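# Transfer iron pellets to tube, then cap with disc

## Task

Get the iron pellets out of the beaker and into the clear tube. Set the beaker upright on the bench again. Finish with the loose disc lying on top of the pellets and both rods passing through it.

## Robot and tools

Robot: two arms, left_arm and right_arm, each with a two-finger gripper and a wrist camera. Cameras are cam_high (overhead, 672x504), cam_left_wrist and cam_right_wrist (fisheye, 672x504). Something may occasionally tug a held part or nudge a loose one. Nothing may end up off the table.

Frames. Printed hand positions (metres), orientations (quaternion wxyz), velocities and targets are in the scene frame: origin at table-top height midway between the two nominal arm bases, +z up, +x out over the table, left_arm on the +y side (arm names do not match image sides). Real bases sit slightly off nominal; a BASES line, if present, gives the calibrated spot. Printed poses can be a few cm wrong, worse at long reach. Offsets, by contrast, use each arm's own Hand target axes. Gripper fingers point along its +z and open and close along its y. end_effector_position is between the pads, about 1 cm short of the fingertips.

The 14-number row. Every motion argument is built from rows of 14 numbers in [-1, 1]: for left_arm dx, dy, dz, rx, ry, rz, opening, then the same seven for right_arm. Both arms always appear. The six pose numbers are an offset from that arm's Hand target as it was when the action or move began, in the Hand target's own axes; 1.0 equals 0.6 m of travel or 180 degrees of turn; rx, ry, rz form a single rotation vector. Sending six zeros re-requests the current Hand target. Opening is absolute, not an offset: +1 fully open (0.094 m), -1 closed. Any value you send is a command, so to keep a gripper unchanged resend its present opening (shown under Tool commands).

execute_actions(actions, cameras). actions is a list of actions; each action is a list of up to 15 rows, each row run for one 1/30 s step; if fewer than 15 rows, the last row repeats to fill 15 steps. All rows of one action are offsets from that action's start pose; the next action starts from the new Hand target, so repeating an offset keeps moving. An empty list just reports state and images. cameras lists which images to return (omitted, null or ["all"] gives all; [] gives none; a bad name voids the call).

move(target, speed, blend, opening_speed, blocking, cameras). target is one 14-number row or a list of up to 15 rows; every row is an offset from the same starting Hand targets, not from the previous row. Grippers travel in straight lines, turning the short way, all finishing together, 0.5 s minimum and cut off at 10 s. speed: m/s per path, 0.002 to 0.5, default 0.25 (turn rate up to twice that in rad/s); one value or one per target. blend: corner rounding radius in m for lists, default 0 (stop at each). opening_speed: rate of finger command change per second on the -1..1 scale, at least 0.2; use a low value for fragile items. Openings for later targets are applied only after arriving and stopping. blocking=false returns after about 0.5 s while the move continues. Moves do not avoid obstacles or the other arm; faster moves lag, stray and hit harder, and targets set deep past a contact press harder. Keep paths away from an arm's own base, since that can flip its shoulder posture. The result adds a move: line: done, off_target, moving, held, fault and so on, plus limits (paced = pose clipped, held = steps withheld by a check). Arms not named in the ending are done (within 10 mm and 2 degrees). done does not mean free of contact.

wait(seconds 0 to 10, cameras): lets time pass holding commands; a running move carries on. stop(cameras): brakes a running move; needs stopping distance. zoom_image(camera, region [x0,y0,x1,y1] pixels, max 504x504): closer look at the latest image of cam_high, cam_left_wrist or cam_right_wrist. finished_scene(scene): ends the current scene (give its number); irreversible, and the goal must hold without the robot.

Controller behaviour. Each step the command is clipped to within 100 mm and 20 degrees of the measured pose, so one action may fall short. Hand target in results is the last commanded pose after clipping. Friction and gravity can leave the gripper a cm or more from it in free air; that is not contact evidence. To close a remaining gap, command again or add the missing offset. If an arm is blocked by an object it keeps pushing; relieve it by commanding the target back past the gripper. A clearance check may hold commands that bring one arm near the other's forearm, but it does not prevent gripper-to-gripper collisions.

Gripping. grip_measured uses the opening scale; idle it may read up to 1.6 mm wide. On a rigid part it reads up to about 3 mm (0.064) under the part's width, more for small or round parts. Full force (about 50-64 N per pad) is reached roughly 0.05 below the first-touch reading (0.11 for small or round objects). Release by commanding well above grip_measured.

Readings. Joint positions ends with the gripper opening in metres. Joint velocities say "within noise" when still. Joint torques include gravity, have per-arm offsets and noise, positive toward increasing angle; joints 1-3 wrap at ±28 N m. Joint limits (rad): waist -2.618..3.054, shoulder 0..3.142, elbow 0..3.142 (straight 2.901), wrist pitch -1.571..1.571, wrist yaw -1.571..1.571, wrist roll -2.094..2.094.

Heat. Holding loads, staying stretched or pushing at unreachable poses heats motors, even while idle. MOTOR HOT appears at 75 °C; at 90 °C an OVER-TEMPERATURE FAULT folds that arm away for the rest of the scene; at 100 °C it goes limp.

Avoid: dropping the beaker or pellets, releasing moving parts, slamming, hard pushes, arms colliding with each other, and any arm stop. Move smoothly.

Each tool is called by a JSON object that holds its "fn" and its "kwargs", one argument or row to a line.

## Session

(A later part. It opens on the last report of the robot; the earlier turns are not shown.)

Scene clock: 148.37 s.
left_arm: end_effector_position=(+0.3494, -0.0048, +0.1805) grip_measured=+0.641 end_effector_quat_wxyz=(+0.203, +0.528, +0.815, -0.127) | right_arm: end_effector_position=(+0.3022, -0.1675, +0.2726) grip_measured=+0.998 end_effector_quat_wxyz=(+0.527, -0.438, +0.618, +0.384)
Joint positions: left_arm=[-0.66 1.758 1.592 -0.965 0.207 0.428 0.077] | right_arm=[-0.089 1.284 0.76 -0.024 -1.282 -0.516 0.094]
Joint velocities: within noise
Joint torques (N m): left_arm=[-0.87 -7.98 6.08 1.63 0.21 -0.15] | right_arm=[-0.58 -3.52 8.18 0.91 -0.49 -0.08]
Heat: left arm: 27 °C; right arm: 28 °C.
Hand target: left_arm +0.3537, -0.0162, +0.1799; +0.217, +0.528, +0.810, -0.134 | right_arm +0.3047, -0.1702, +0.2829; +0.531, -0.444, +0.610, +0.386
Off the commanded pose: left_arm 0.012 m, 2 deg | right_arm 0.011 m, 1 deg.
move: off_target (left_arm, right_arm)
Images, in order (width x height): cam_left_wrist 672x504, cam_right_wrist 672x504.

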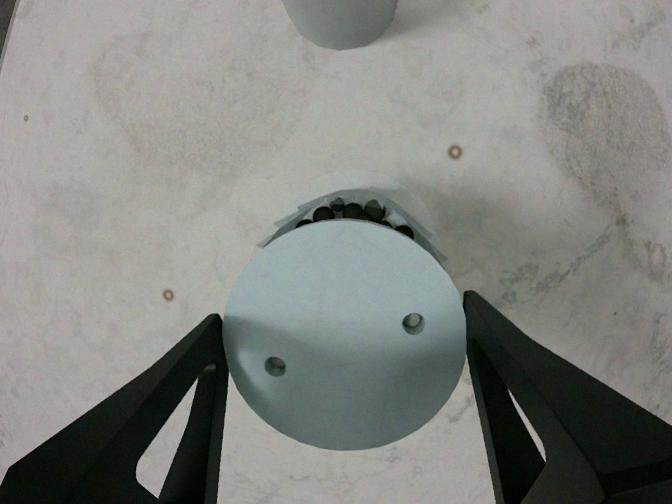

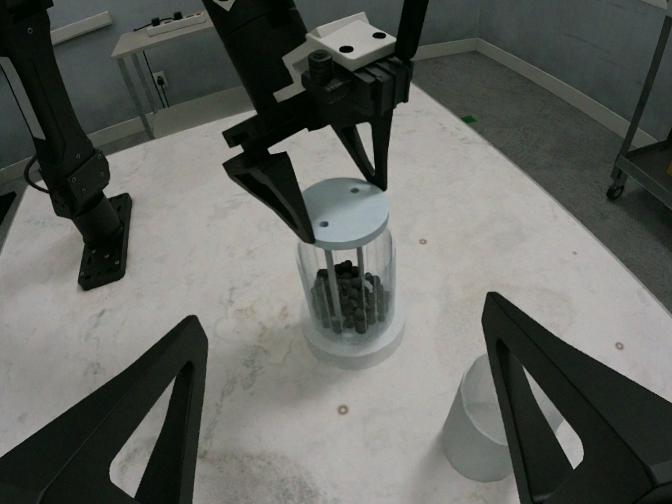

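{"fn": "move", "kwargs": {
  "target": [0.0045,-0.0003,0.0070,0,0,0,0.56,0,0,0,0,0,0,1],
  "speed": 0.02,
  "cameras": ["cam_left_wrist","cam_right_wrist"]
}}

{"fn": "zoom_image", "kwargs": {
  "camera": "cam_left_wrist",
  "region": [254, 345, 296, 387]
}}

{"fn": "zoom_image", "kwargs": {
  "camera": "cam_left_wrist",
  "region": [393, 302, 435, 344]
}}

{"fn": "zoom_image", "kwargs": {
  "camera": "cam_right_wrist",
  "region": [290, 160, 400, 270]
}}

Scene clock: 151.23 s.
left_arm: end_effector_position=(+0.3497, -0.0051, +0.1751) grip_measured=+0.641 end_effector_quat_wxyz=(+0.203, +0.528, +0.815, -0.127) | right_arm: end_effector_position=(+0.3022, -0.1675, +0.2726) grip_measured=+0.998 end_effector_quat_wxyz=(+0.527, -0.438, +0.618, +0.384)
Joint positions: left_arm=[-0.66 1.758 1.571 -0.944 0.207 0.428 0.077] | right_arm=[-0.089 1.284 0.76 -0.024 -1.282 -0.516 0.094]
Joint velocities: within noise
Joint torques (N m): left_arm=[-0.83 -8.09 6.06 1.63 0.21 -0.04] | right_arm=[-0.79 -3.58 8.2 0.95 -0.49 -0.07]
Heat: left arm: 27 °C; right arm: 28 °C.
Hand target: left_arm +0.3535, -0.0160, +0.1749; +0.217, +0.528, +0.810, -0.134 | right_arm +0.3047, -0.1702, +0.2829; +0.531, -0.444, +0.610, +0.386
Off the commanded pose: left_arm 0.012 m, 2 deg | right_arm 0.011 m, 1 deg.
move: off_target (left_arm, right_arm)
Images, in order (width x height): cam_left_wrist 672x504, cam_right_wrist 672x504.

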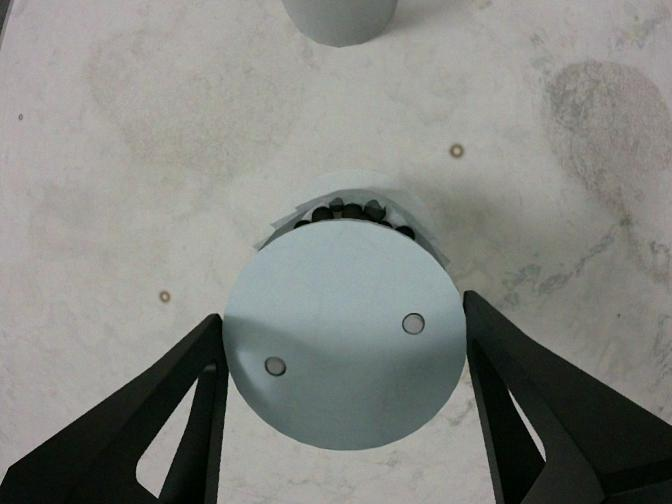

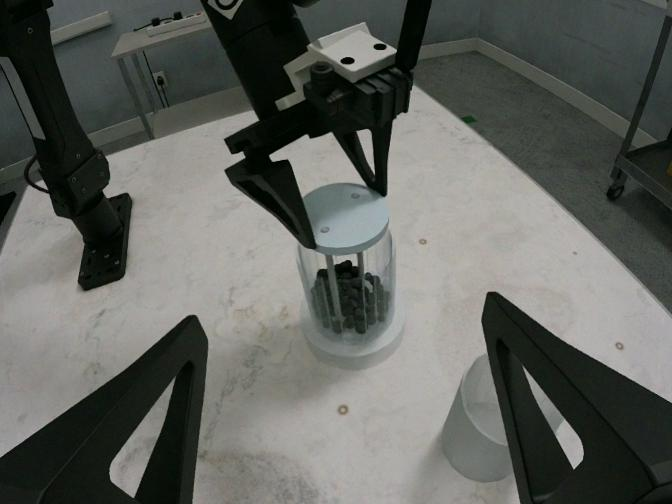

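Scaled by 12.000 from the camera's 672x504 image, which has a finer 960x720 frame.

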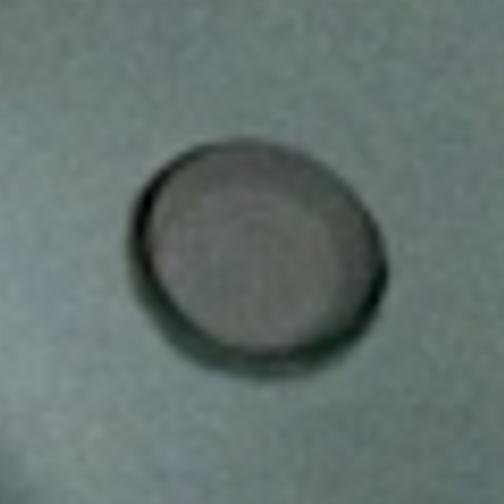

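Scaled by 12.000 from the camera's 672x504 image, which has a finer 960x720 frame.

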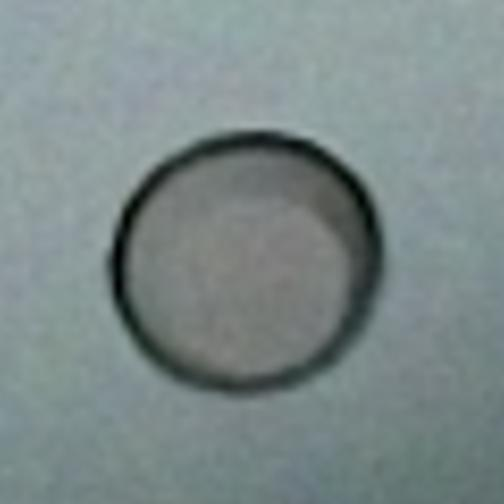

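Scaled by 4.582 from the camera's 672x504 image, which has a finer 960x720 frame.

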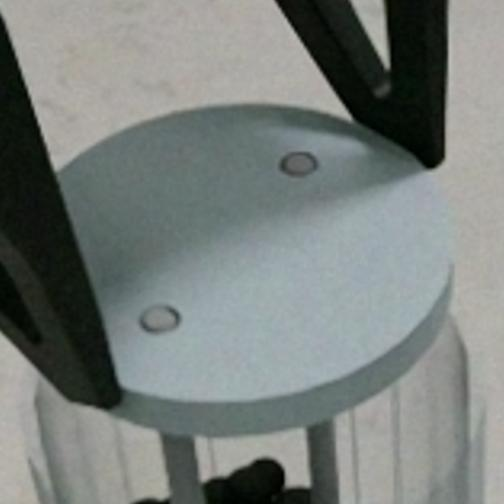

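{"fn": "move", "kwargs": {
  "target": [0.0070,-0.0004,0.0114,0,0,0,0.56,0,0,0,0,0,0,1],
  "speed": 0.025,
  "cameras": ["cam_left_wrist","cam_right_wrist"]
}}

{"fn": "zoom_image", "kwargs": {
  "camera": "cam_left_wrist",
  "region": [254, 345, 296, 387]
}}

{"fn": "zoom_image", "kwargs": {
  "camera": "cam_left_wrist",
  "region": [393, 302, 435, 344]
}}

{"fn": "zoom_image", "kwargs": {
  "camera": "cam_right_wrist",
  "region": [290, 160, 400, 270]
}}

Scene clock: 153.13 s.
left_arm: end_effector_position=(+0.3499, -0.0052, +0.1666) grip_measured=+0.641 end_effector_quat_wxyz=(+0.203, +0.528, +0.815, -0.127) | right_arm: end_effector_position=(+0.3022, -0.1675, +0.2726) grip_measured=+0.998 end_effector_quat_wxyz=(+0.527, -0.438, +0.618, +0.384)
Joint positions: left_arm=[-0.66 1.758 1.537 -0.91 0.207 0.428 0.077] | right_arm=[-0.089 1.284 0.76 -0.024 -1.282 -0.516 0.094]
Joint velocities: within noise
Joint torques (N m): left_arm=[-0.92 -8.12 6.31 1.58 0.18 -0.11] | right_arm=[-0.73 -3.58 8.29 0.95 -0.49 -0.11]
Heat: left arm: 27 °C; right arm: 28 °C.
Hand target: left_arm +0.3532, -0.0158, +0.1669; +0.217, +0.528, +0.810, -0.134 | right_arm +0.3047, -0.1702, +0.2829; +0.531, -0.444, +0.610, +0.386
Off the commanded pose: left_arm 0.011 m, 2 deg | right_arm 0.011 m, 1 deg.
move: off_target (left_arm, right_arm)
Images, in order (width x height): cam_left_wrist 672x504, cam_right_wrist 672x504.

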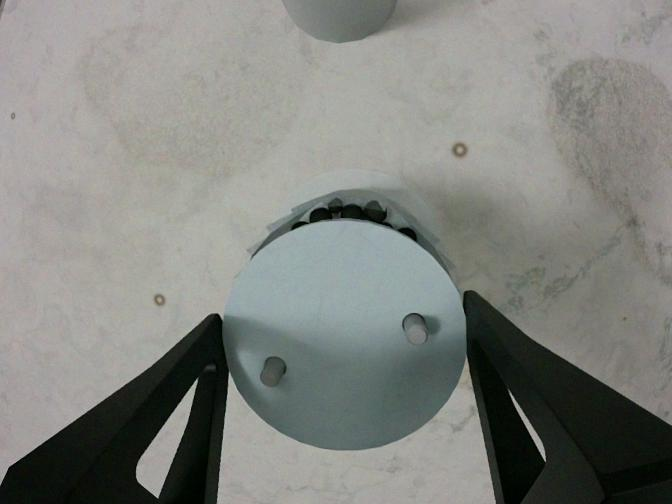

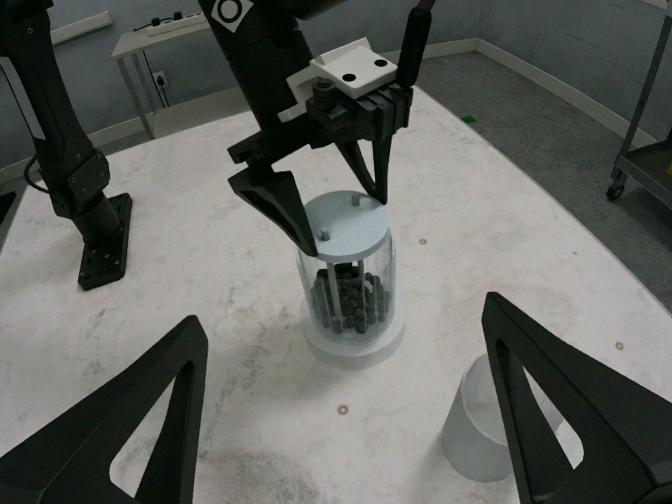

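Scaled by 12.000 from the camera's 672x504 image, which has a finer 960x720 frame.

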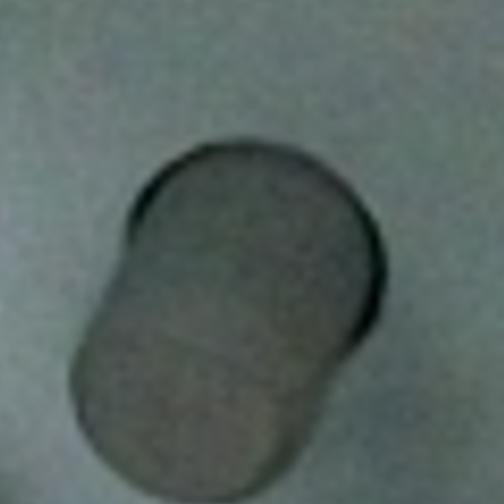

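Scaled by 12.000 from the camera's 672x504 image, which has a finer 960x720 frame.

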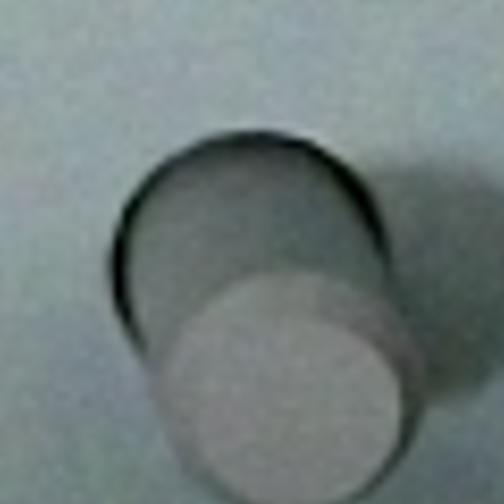

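Scaled by 4.582 from the camera's 672x504 image, which has a finer 960x720 frame.

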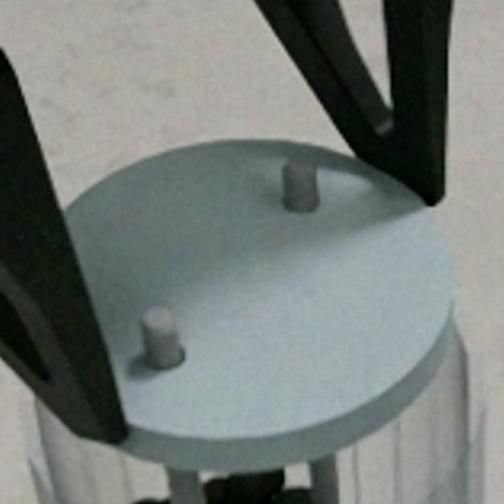

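{"fn": "move", "kwargs": {
  "target": [0.0086,-0.0005,0.0143,0,0,0,0.56,0,0,0,0,0,0,1],
  "speed": 0.025,
  "cameras": ["cam_left_wrist","cam_right_wrist"]
}}

{"fn": "zoom_image", "kwargs": {
  "camera": "cam_left_wrist",
  "region": [220, 200, 480, 460]
}}

{"fn": "zoom_image", "kwargs": {
  "camera": "cam_right_wrist",
  "region": [270, 160, 430, 320]
}}

Scene clock: 154.73 s.
left_arm: end_effector_position=(+0.3499, -0.0052, +0.1561) grip_measured=+0.641 end_effector_quat_wxyz=(+0.203, +0.528, +0.815, -0.127) | right_arm: end_effector_position=(+0.3022, -0.1675, +0.2726) grip_measured=+0.998 end_effector_quat_wxyz=(+0.527, -0.438, +0.618, +0.384)
Joint positions: left_arm=[-0.66 1.758 1.496 -0.869 0.207 0.428 0.077] | right_arm=[-0.089 1.284 0.76 -0.024 -1.282 -0.516 0.094]
Joint velocities: within noise
Joint torques (N m): left_arm=[-0.9 -8.2 6.22 1.58 0.17 -0.1] | right_arm=[-0.61 -3.66 8.28 0.95 -0.47 -0.12]
Heat: left arm: 27 °C; right arm: 28 °C.
Hand target: left_arm +0.3529, -0.0156, +0.1569; +0.217, +0.528, +0.810, -0.134 | right_arm +0.3047, -0.1702, +0.2829; +0.531, -0.444, +0.610, +0.386
Off the commanded pose: left_arm 0.011 m, 2 deg | right_arm 0.011 m, 1 deg.
move: off_target (left_arm, right_arm)
Images, in order (width x height): cam_left_wrist 672x504, cam_right_wrist 672x504.

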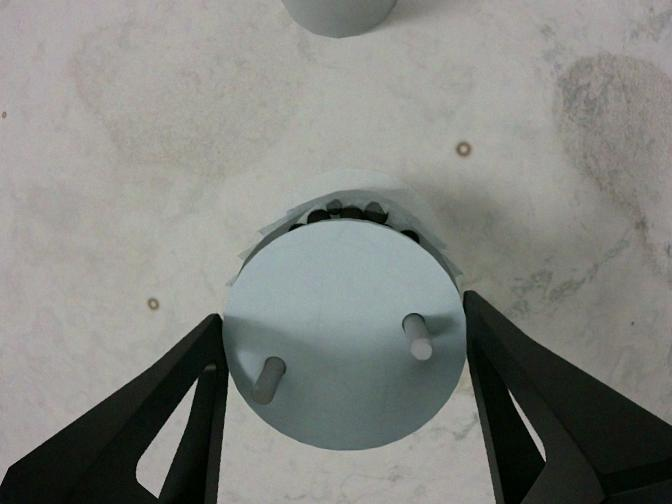

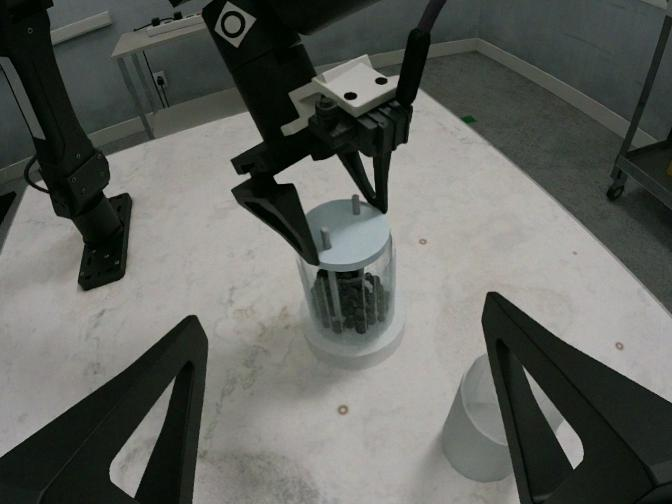

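Scaled by 1.938 from the camera's 672x504 image, which has a finer 960x720 frame.

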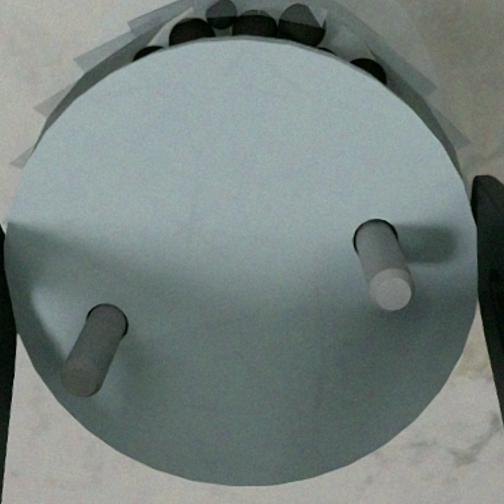

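Scaled by 3.150 from the camera's 672x504 image, which has a finer 960x720 frame.

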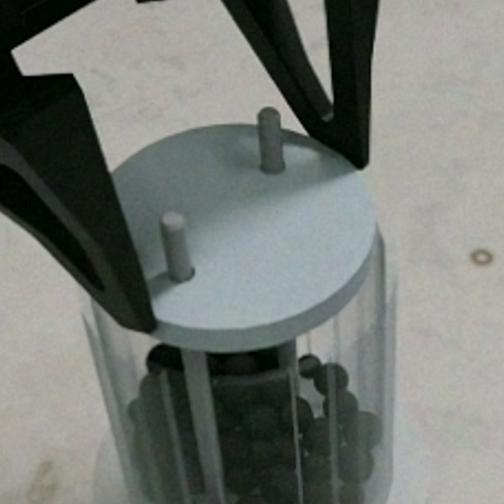

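{"fn": "move", "kwargs": {
  "target": [0.0053,-0.0003,0.0085,0,0,0,0.56,0,0,0,0,0,0,1],
  "speed": 0.02,
  "cameras": ["cam_left_wrist","cam_right_wrist"]
}}

{"fn": "zoom_image", "kwargs": {
  "camera": "cam_right_wrist",
  "region": [270, 160, 430, 320]
}}

{"fn": "zoom_image", "kwargs": {
  "camera": "cam_left_wrist",
  "region": [210, 200, 480, 460]
}}

Scene clock: 156.50 s.
left_arm: end_effector_position=(+0.3500, -0.0053, +0.1505) grip_measured=+0.641 end_effector_quat_wxyz=(+0.204, +0.528, +0.814, -0.127) | right_arm: end_effector_position=(+0.3022, -0.1675, +0.2726) grip_measured=+0.998 end_effector_quat_wxyz=(+0.527, -0.438, +0.618, +0.384)
Joint positions: left_arm=[-0.66 1.758 1.473 -0.844 0.207 0.428 0.077] | right_arm=[-0.089 1.284 0.76 -0.024 -1.282 -0.516 0.094]
Joint velocities: within noise
Joint torques (N m): left_arm=[-0.98 -8.17 6.09 1.55 0.18 -0.1] | right_arm=[-0.73 -3.51 8.2 0.92 -0.51 -0.1]
Heat: left arm: 27 °C; right arm: 28 °C.
Hand target: left_arm +0.3527, -0.0154, +0.1509; +0.217, +0.528, +0.810, -0.134 | right_arm +0.3047, -0.1702, +0.2829; +0.531, -0.444, +0.610, +0.386
Off the commanded pose: left_arm 0.010 m, 2 deg | right_arm 0.011 m, 1 deg.
move: off_target (right_arm)
Images, in order (width x height): cam_left_wrist 672x504, cam_right_wrist 672x504.

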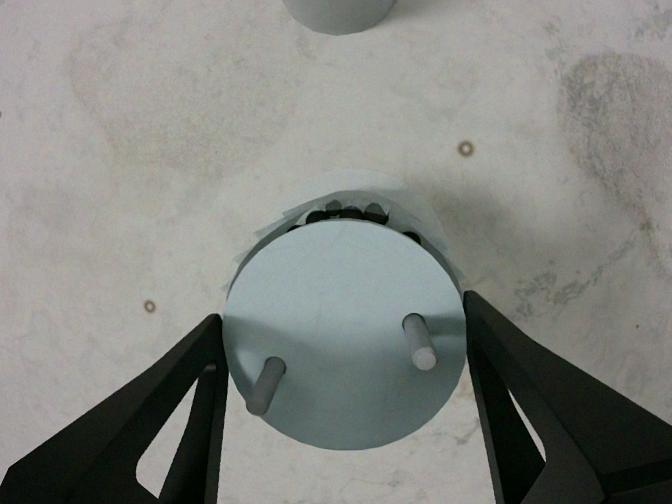

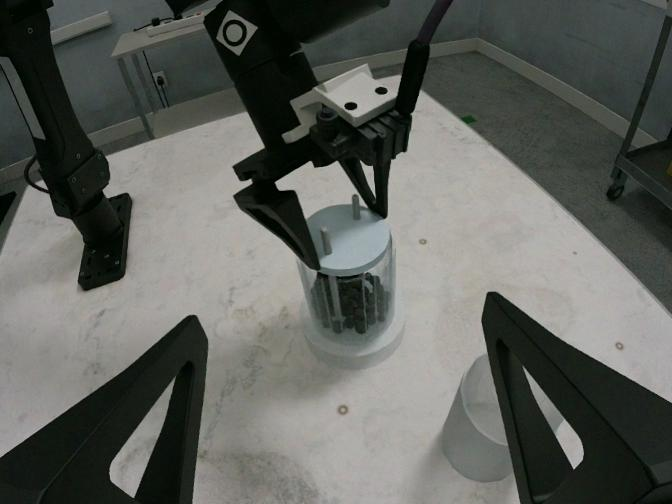

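Scaled by 3.150 from the camera's 672x504 image, which has a finer 960x720 frame.

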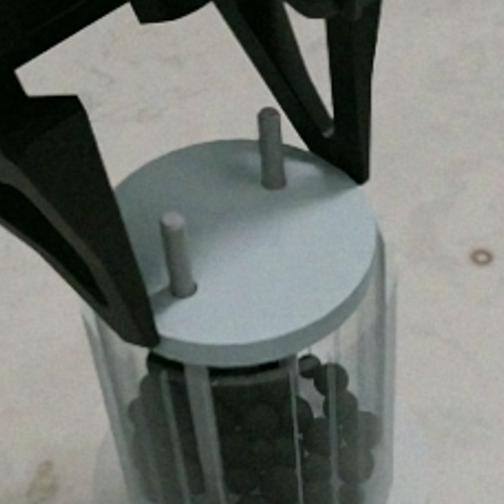

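Scaled by 1.867 from the camera's 672x504 image, which has a finer 960x720 frame.

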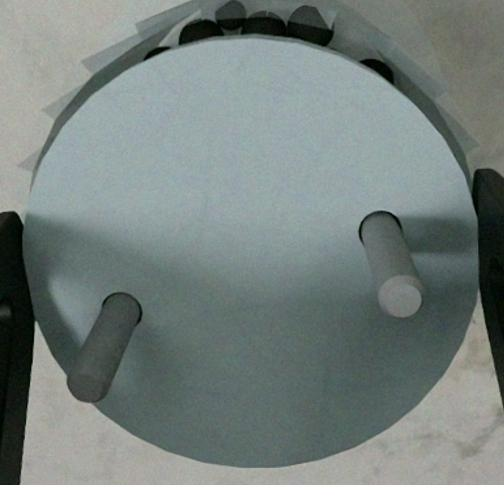

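{"fn": "move", "kwargs": {
  "target": [0,0,0,0,0,0,0.72,0,0,0,0,0,0,1],
  "opening_speed": 0.2,
  "speed": 0.02,
  "cameras": ["cam_left_wrist","cam_right_wrist"]
}}

{"fn": "zoom_image", "kwargs": {
  "camera": "cam_right_wrist",
  "region": [270, 160, 430, 380]
}}

{"fn": "zoom_image", "kwargs": {
  "camera": "cam_left_wrist",
  "region": [210, 200, 480, 460]
}}

Scene clock: 158.37 s.
left_arm: end_effector_position=(+0.3521, -0.0070, +0.1518) grip_measured=+0.718 end_effector_quat_wxyz=(+0.209, +0.528, +0.813, -0.128) | right_arm: end_effector_position=(+0.3022, -0.1675, +0.2726) grip_measured=+0.998 end_effector_quat_wxyz=(+0.527, -0.438, +0.618, +0.384)
Joint positions: left_arm=[-0.66 1.758 1.473 -0.832 0.207 0.428 0.081] | right_arm=[-0.089 1.284 0.76 -0.024 -1.282 -0.516 0.094]
Joint velocities: within noise
Joint torques (N m): left_arm=[-1.06 -8.24 6.08 1.5 0.14 -0.09] | right_arm=[-0.61 -3.48 8.16 0.95 -0.49 -0.08]
Heat: left arm: 27 °C; right arm: 28 °C.
Hand target: left_arm +0.3527, -0.0154, +0.1509; +0.217, +0.528, +0.810, -0.134 | right_arm +0.3047, -0.1702, +0.2829; +0.531, -0.444, +0.610, +0.386
Off the commanded pose: left_arm 0.008 m, 1 deg | right_arm 0.011 m, 1 deg.
move: off_target (right_arm)
Images, in order (width x height): cam_left_wrist 672x504, cam_right_wrist 672x504.

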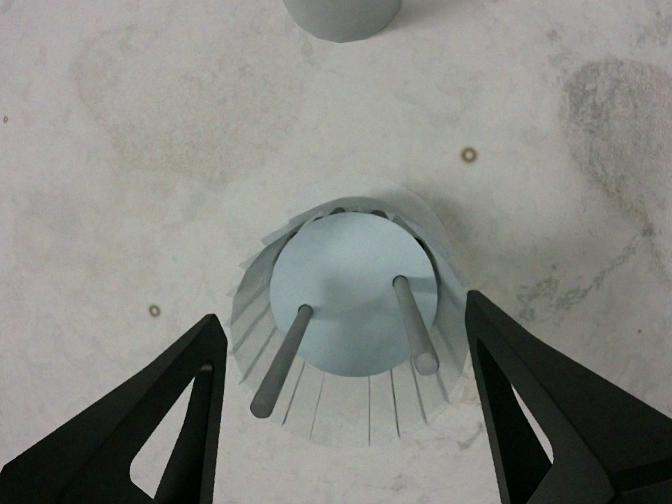

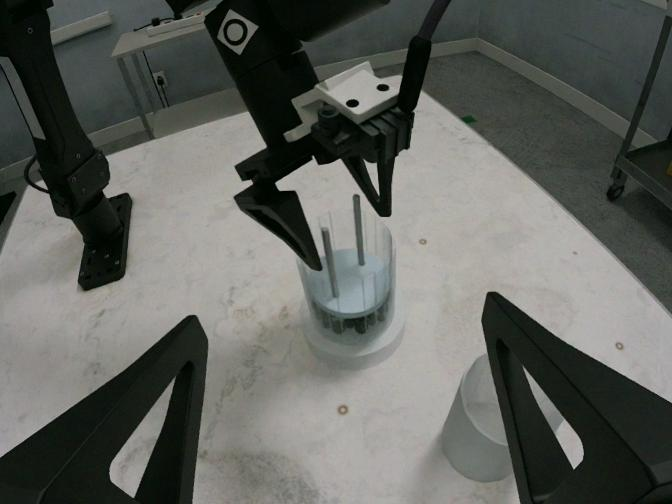

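Scaled by 2.291 from the camera's 672x504 image, which has a finer 960x720 frame.

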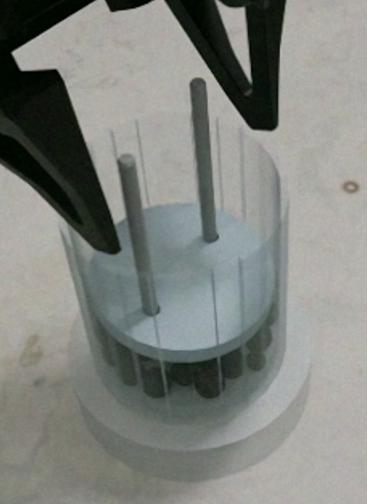

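Scaled by 1.867 from the camera's 672x504 image, which has a finer 960x720 frame.

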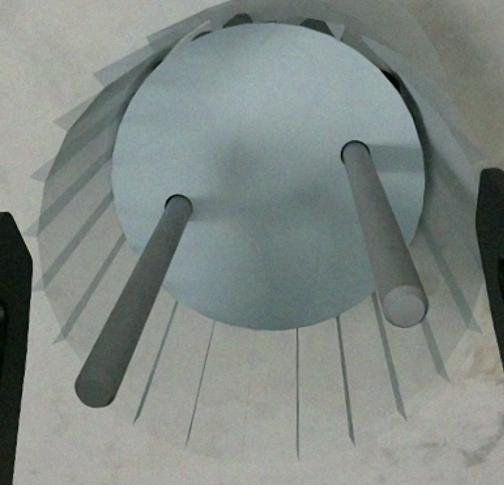

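{"fn": "move", "kwargs": {
  "target": [-0.074,0.0018,-0.1305,0,0,0,0.72,0,0,0,0,0,0,1],
  "speed": 0.1
}}

{"fn": "zoom_image", "kwargs": {
  "camera": "cam_right_wrist",
  "region": [250, 150, 550, 490]
}}

{"fn": "zoom_image", "kwargs": {
  "camera": "cam_left_wrist",
  "region": [180, 150, 500, 470]
}}

{"fn": "zoom_image", "kwargs": {
  "camera": "cam_high",
  "region": [300, 200, 440, 380]
}}

Scene clock: 161.50 s.
left_arm: end_effector_position=(+0.3562, -0.0103, +0.2416) grip_measured=+0.718 end_effector_quat_wxyz=(+0.226, +0.527, +0.809, -0.129) | right_arm: end_effector_position=(+0.3022, -0.1675, +0.2726) grip_measured=+0.998 end_effector_quat_wxyz=(+0.527, -0.438, +0.618, +0.384)
Joint positions: left_arm=[-0.66 1.793 1.861 -1.149 0.207 0.428 0.081] | right_arm=[-0.089 1.284 0.76 -0.024 -1.282 -0.516 0.094]
Joint velocities: within noise
Joint torques (N m): left_arm=[-0.95 -7.28 8.39 1.03 0.19 -0.08] | right_arm=[-0.72 -3.47 8.25 0.95 -0.48 -0.11]
Heat: left arm: 27 °C; right arm: 28 °C.
Hand target: left_arm +0.3528, -0.0154, +0.2409; +0.217, +0.528, +0.810, -0.134 | right_arm +0.3047, -0.1702, +0.2829; +0.531, -0.444, +0.610, +0.386
Off the commanded pose: left_arm 0.006 m, 1 deg | right_arm 0.011 m, 1 deg.
move: off_target (right_arm)

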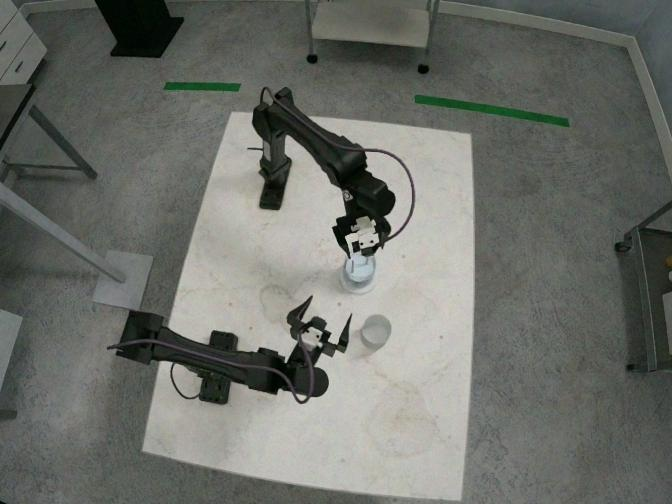

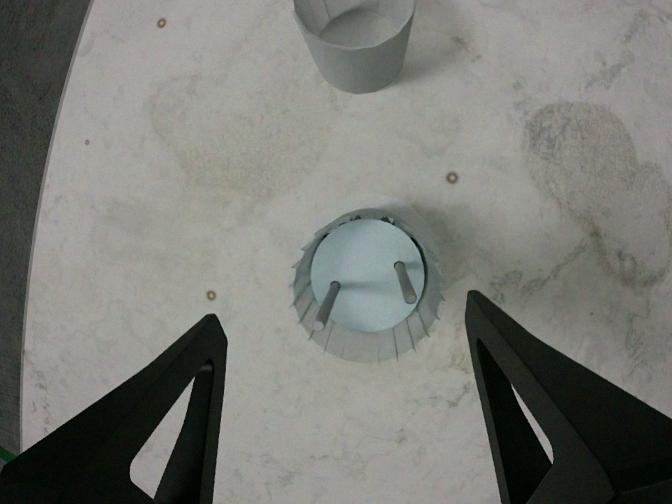

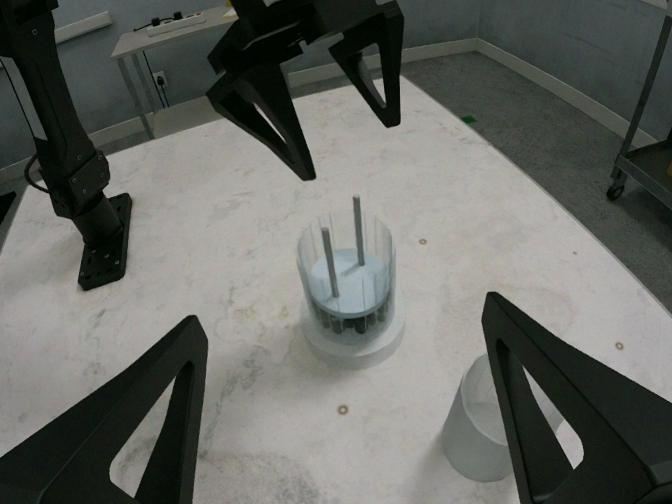

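Scaled by 1.482 from the camera's 672x504 image, which has a finer 960x720 frame.

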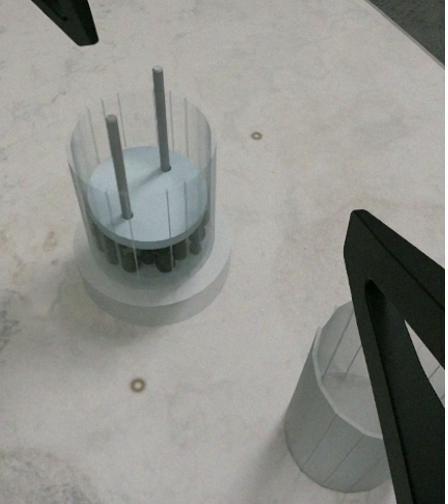

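Scaled by 1.575 from the camera's 672x504 image, which has a finer 960x720 frame.

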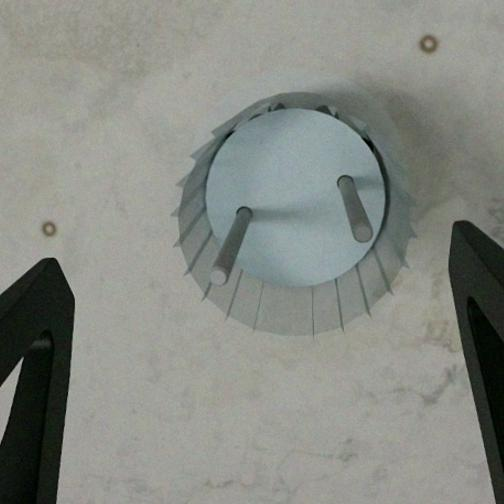

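Scaled by 2.800.

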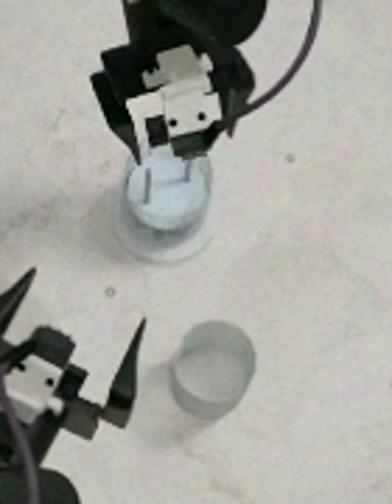

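{"fn": "finished_scene", "kwargs": {
  "scene": 2
}}

The scene is finished: the task was done.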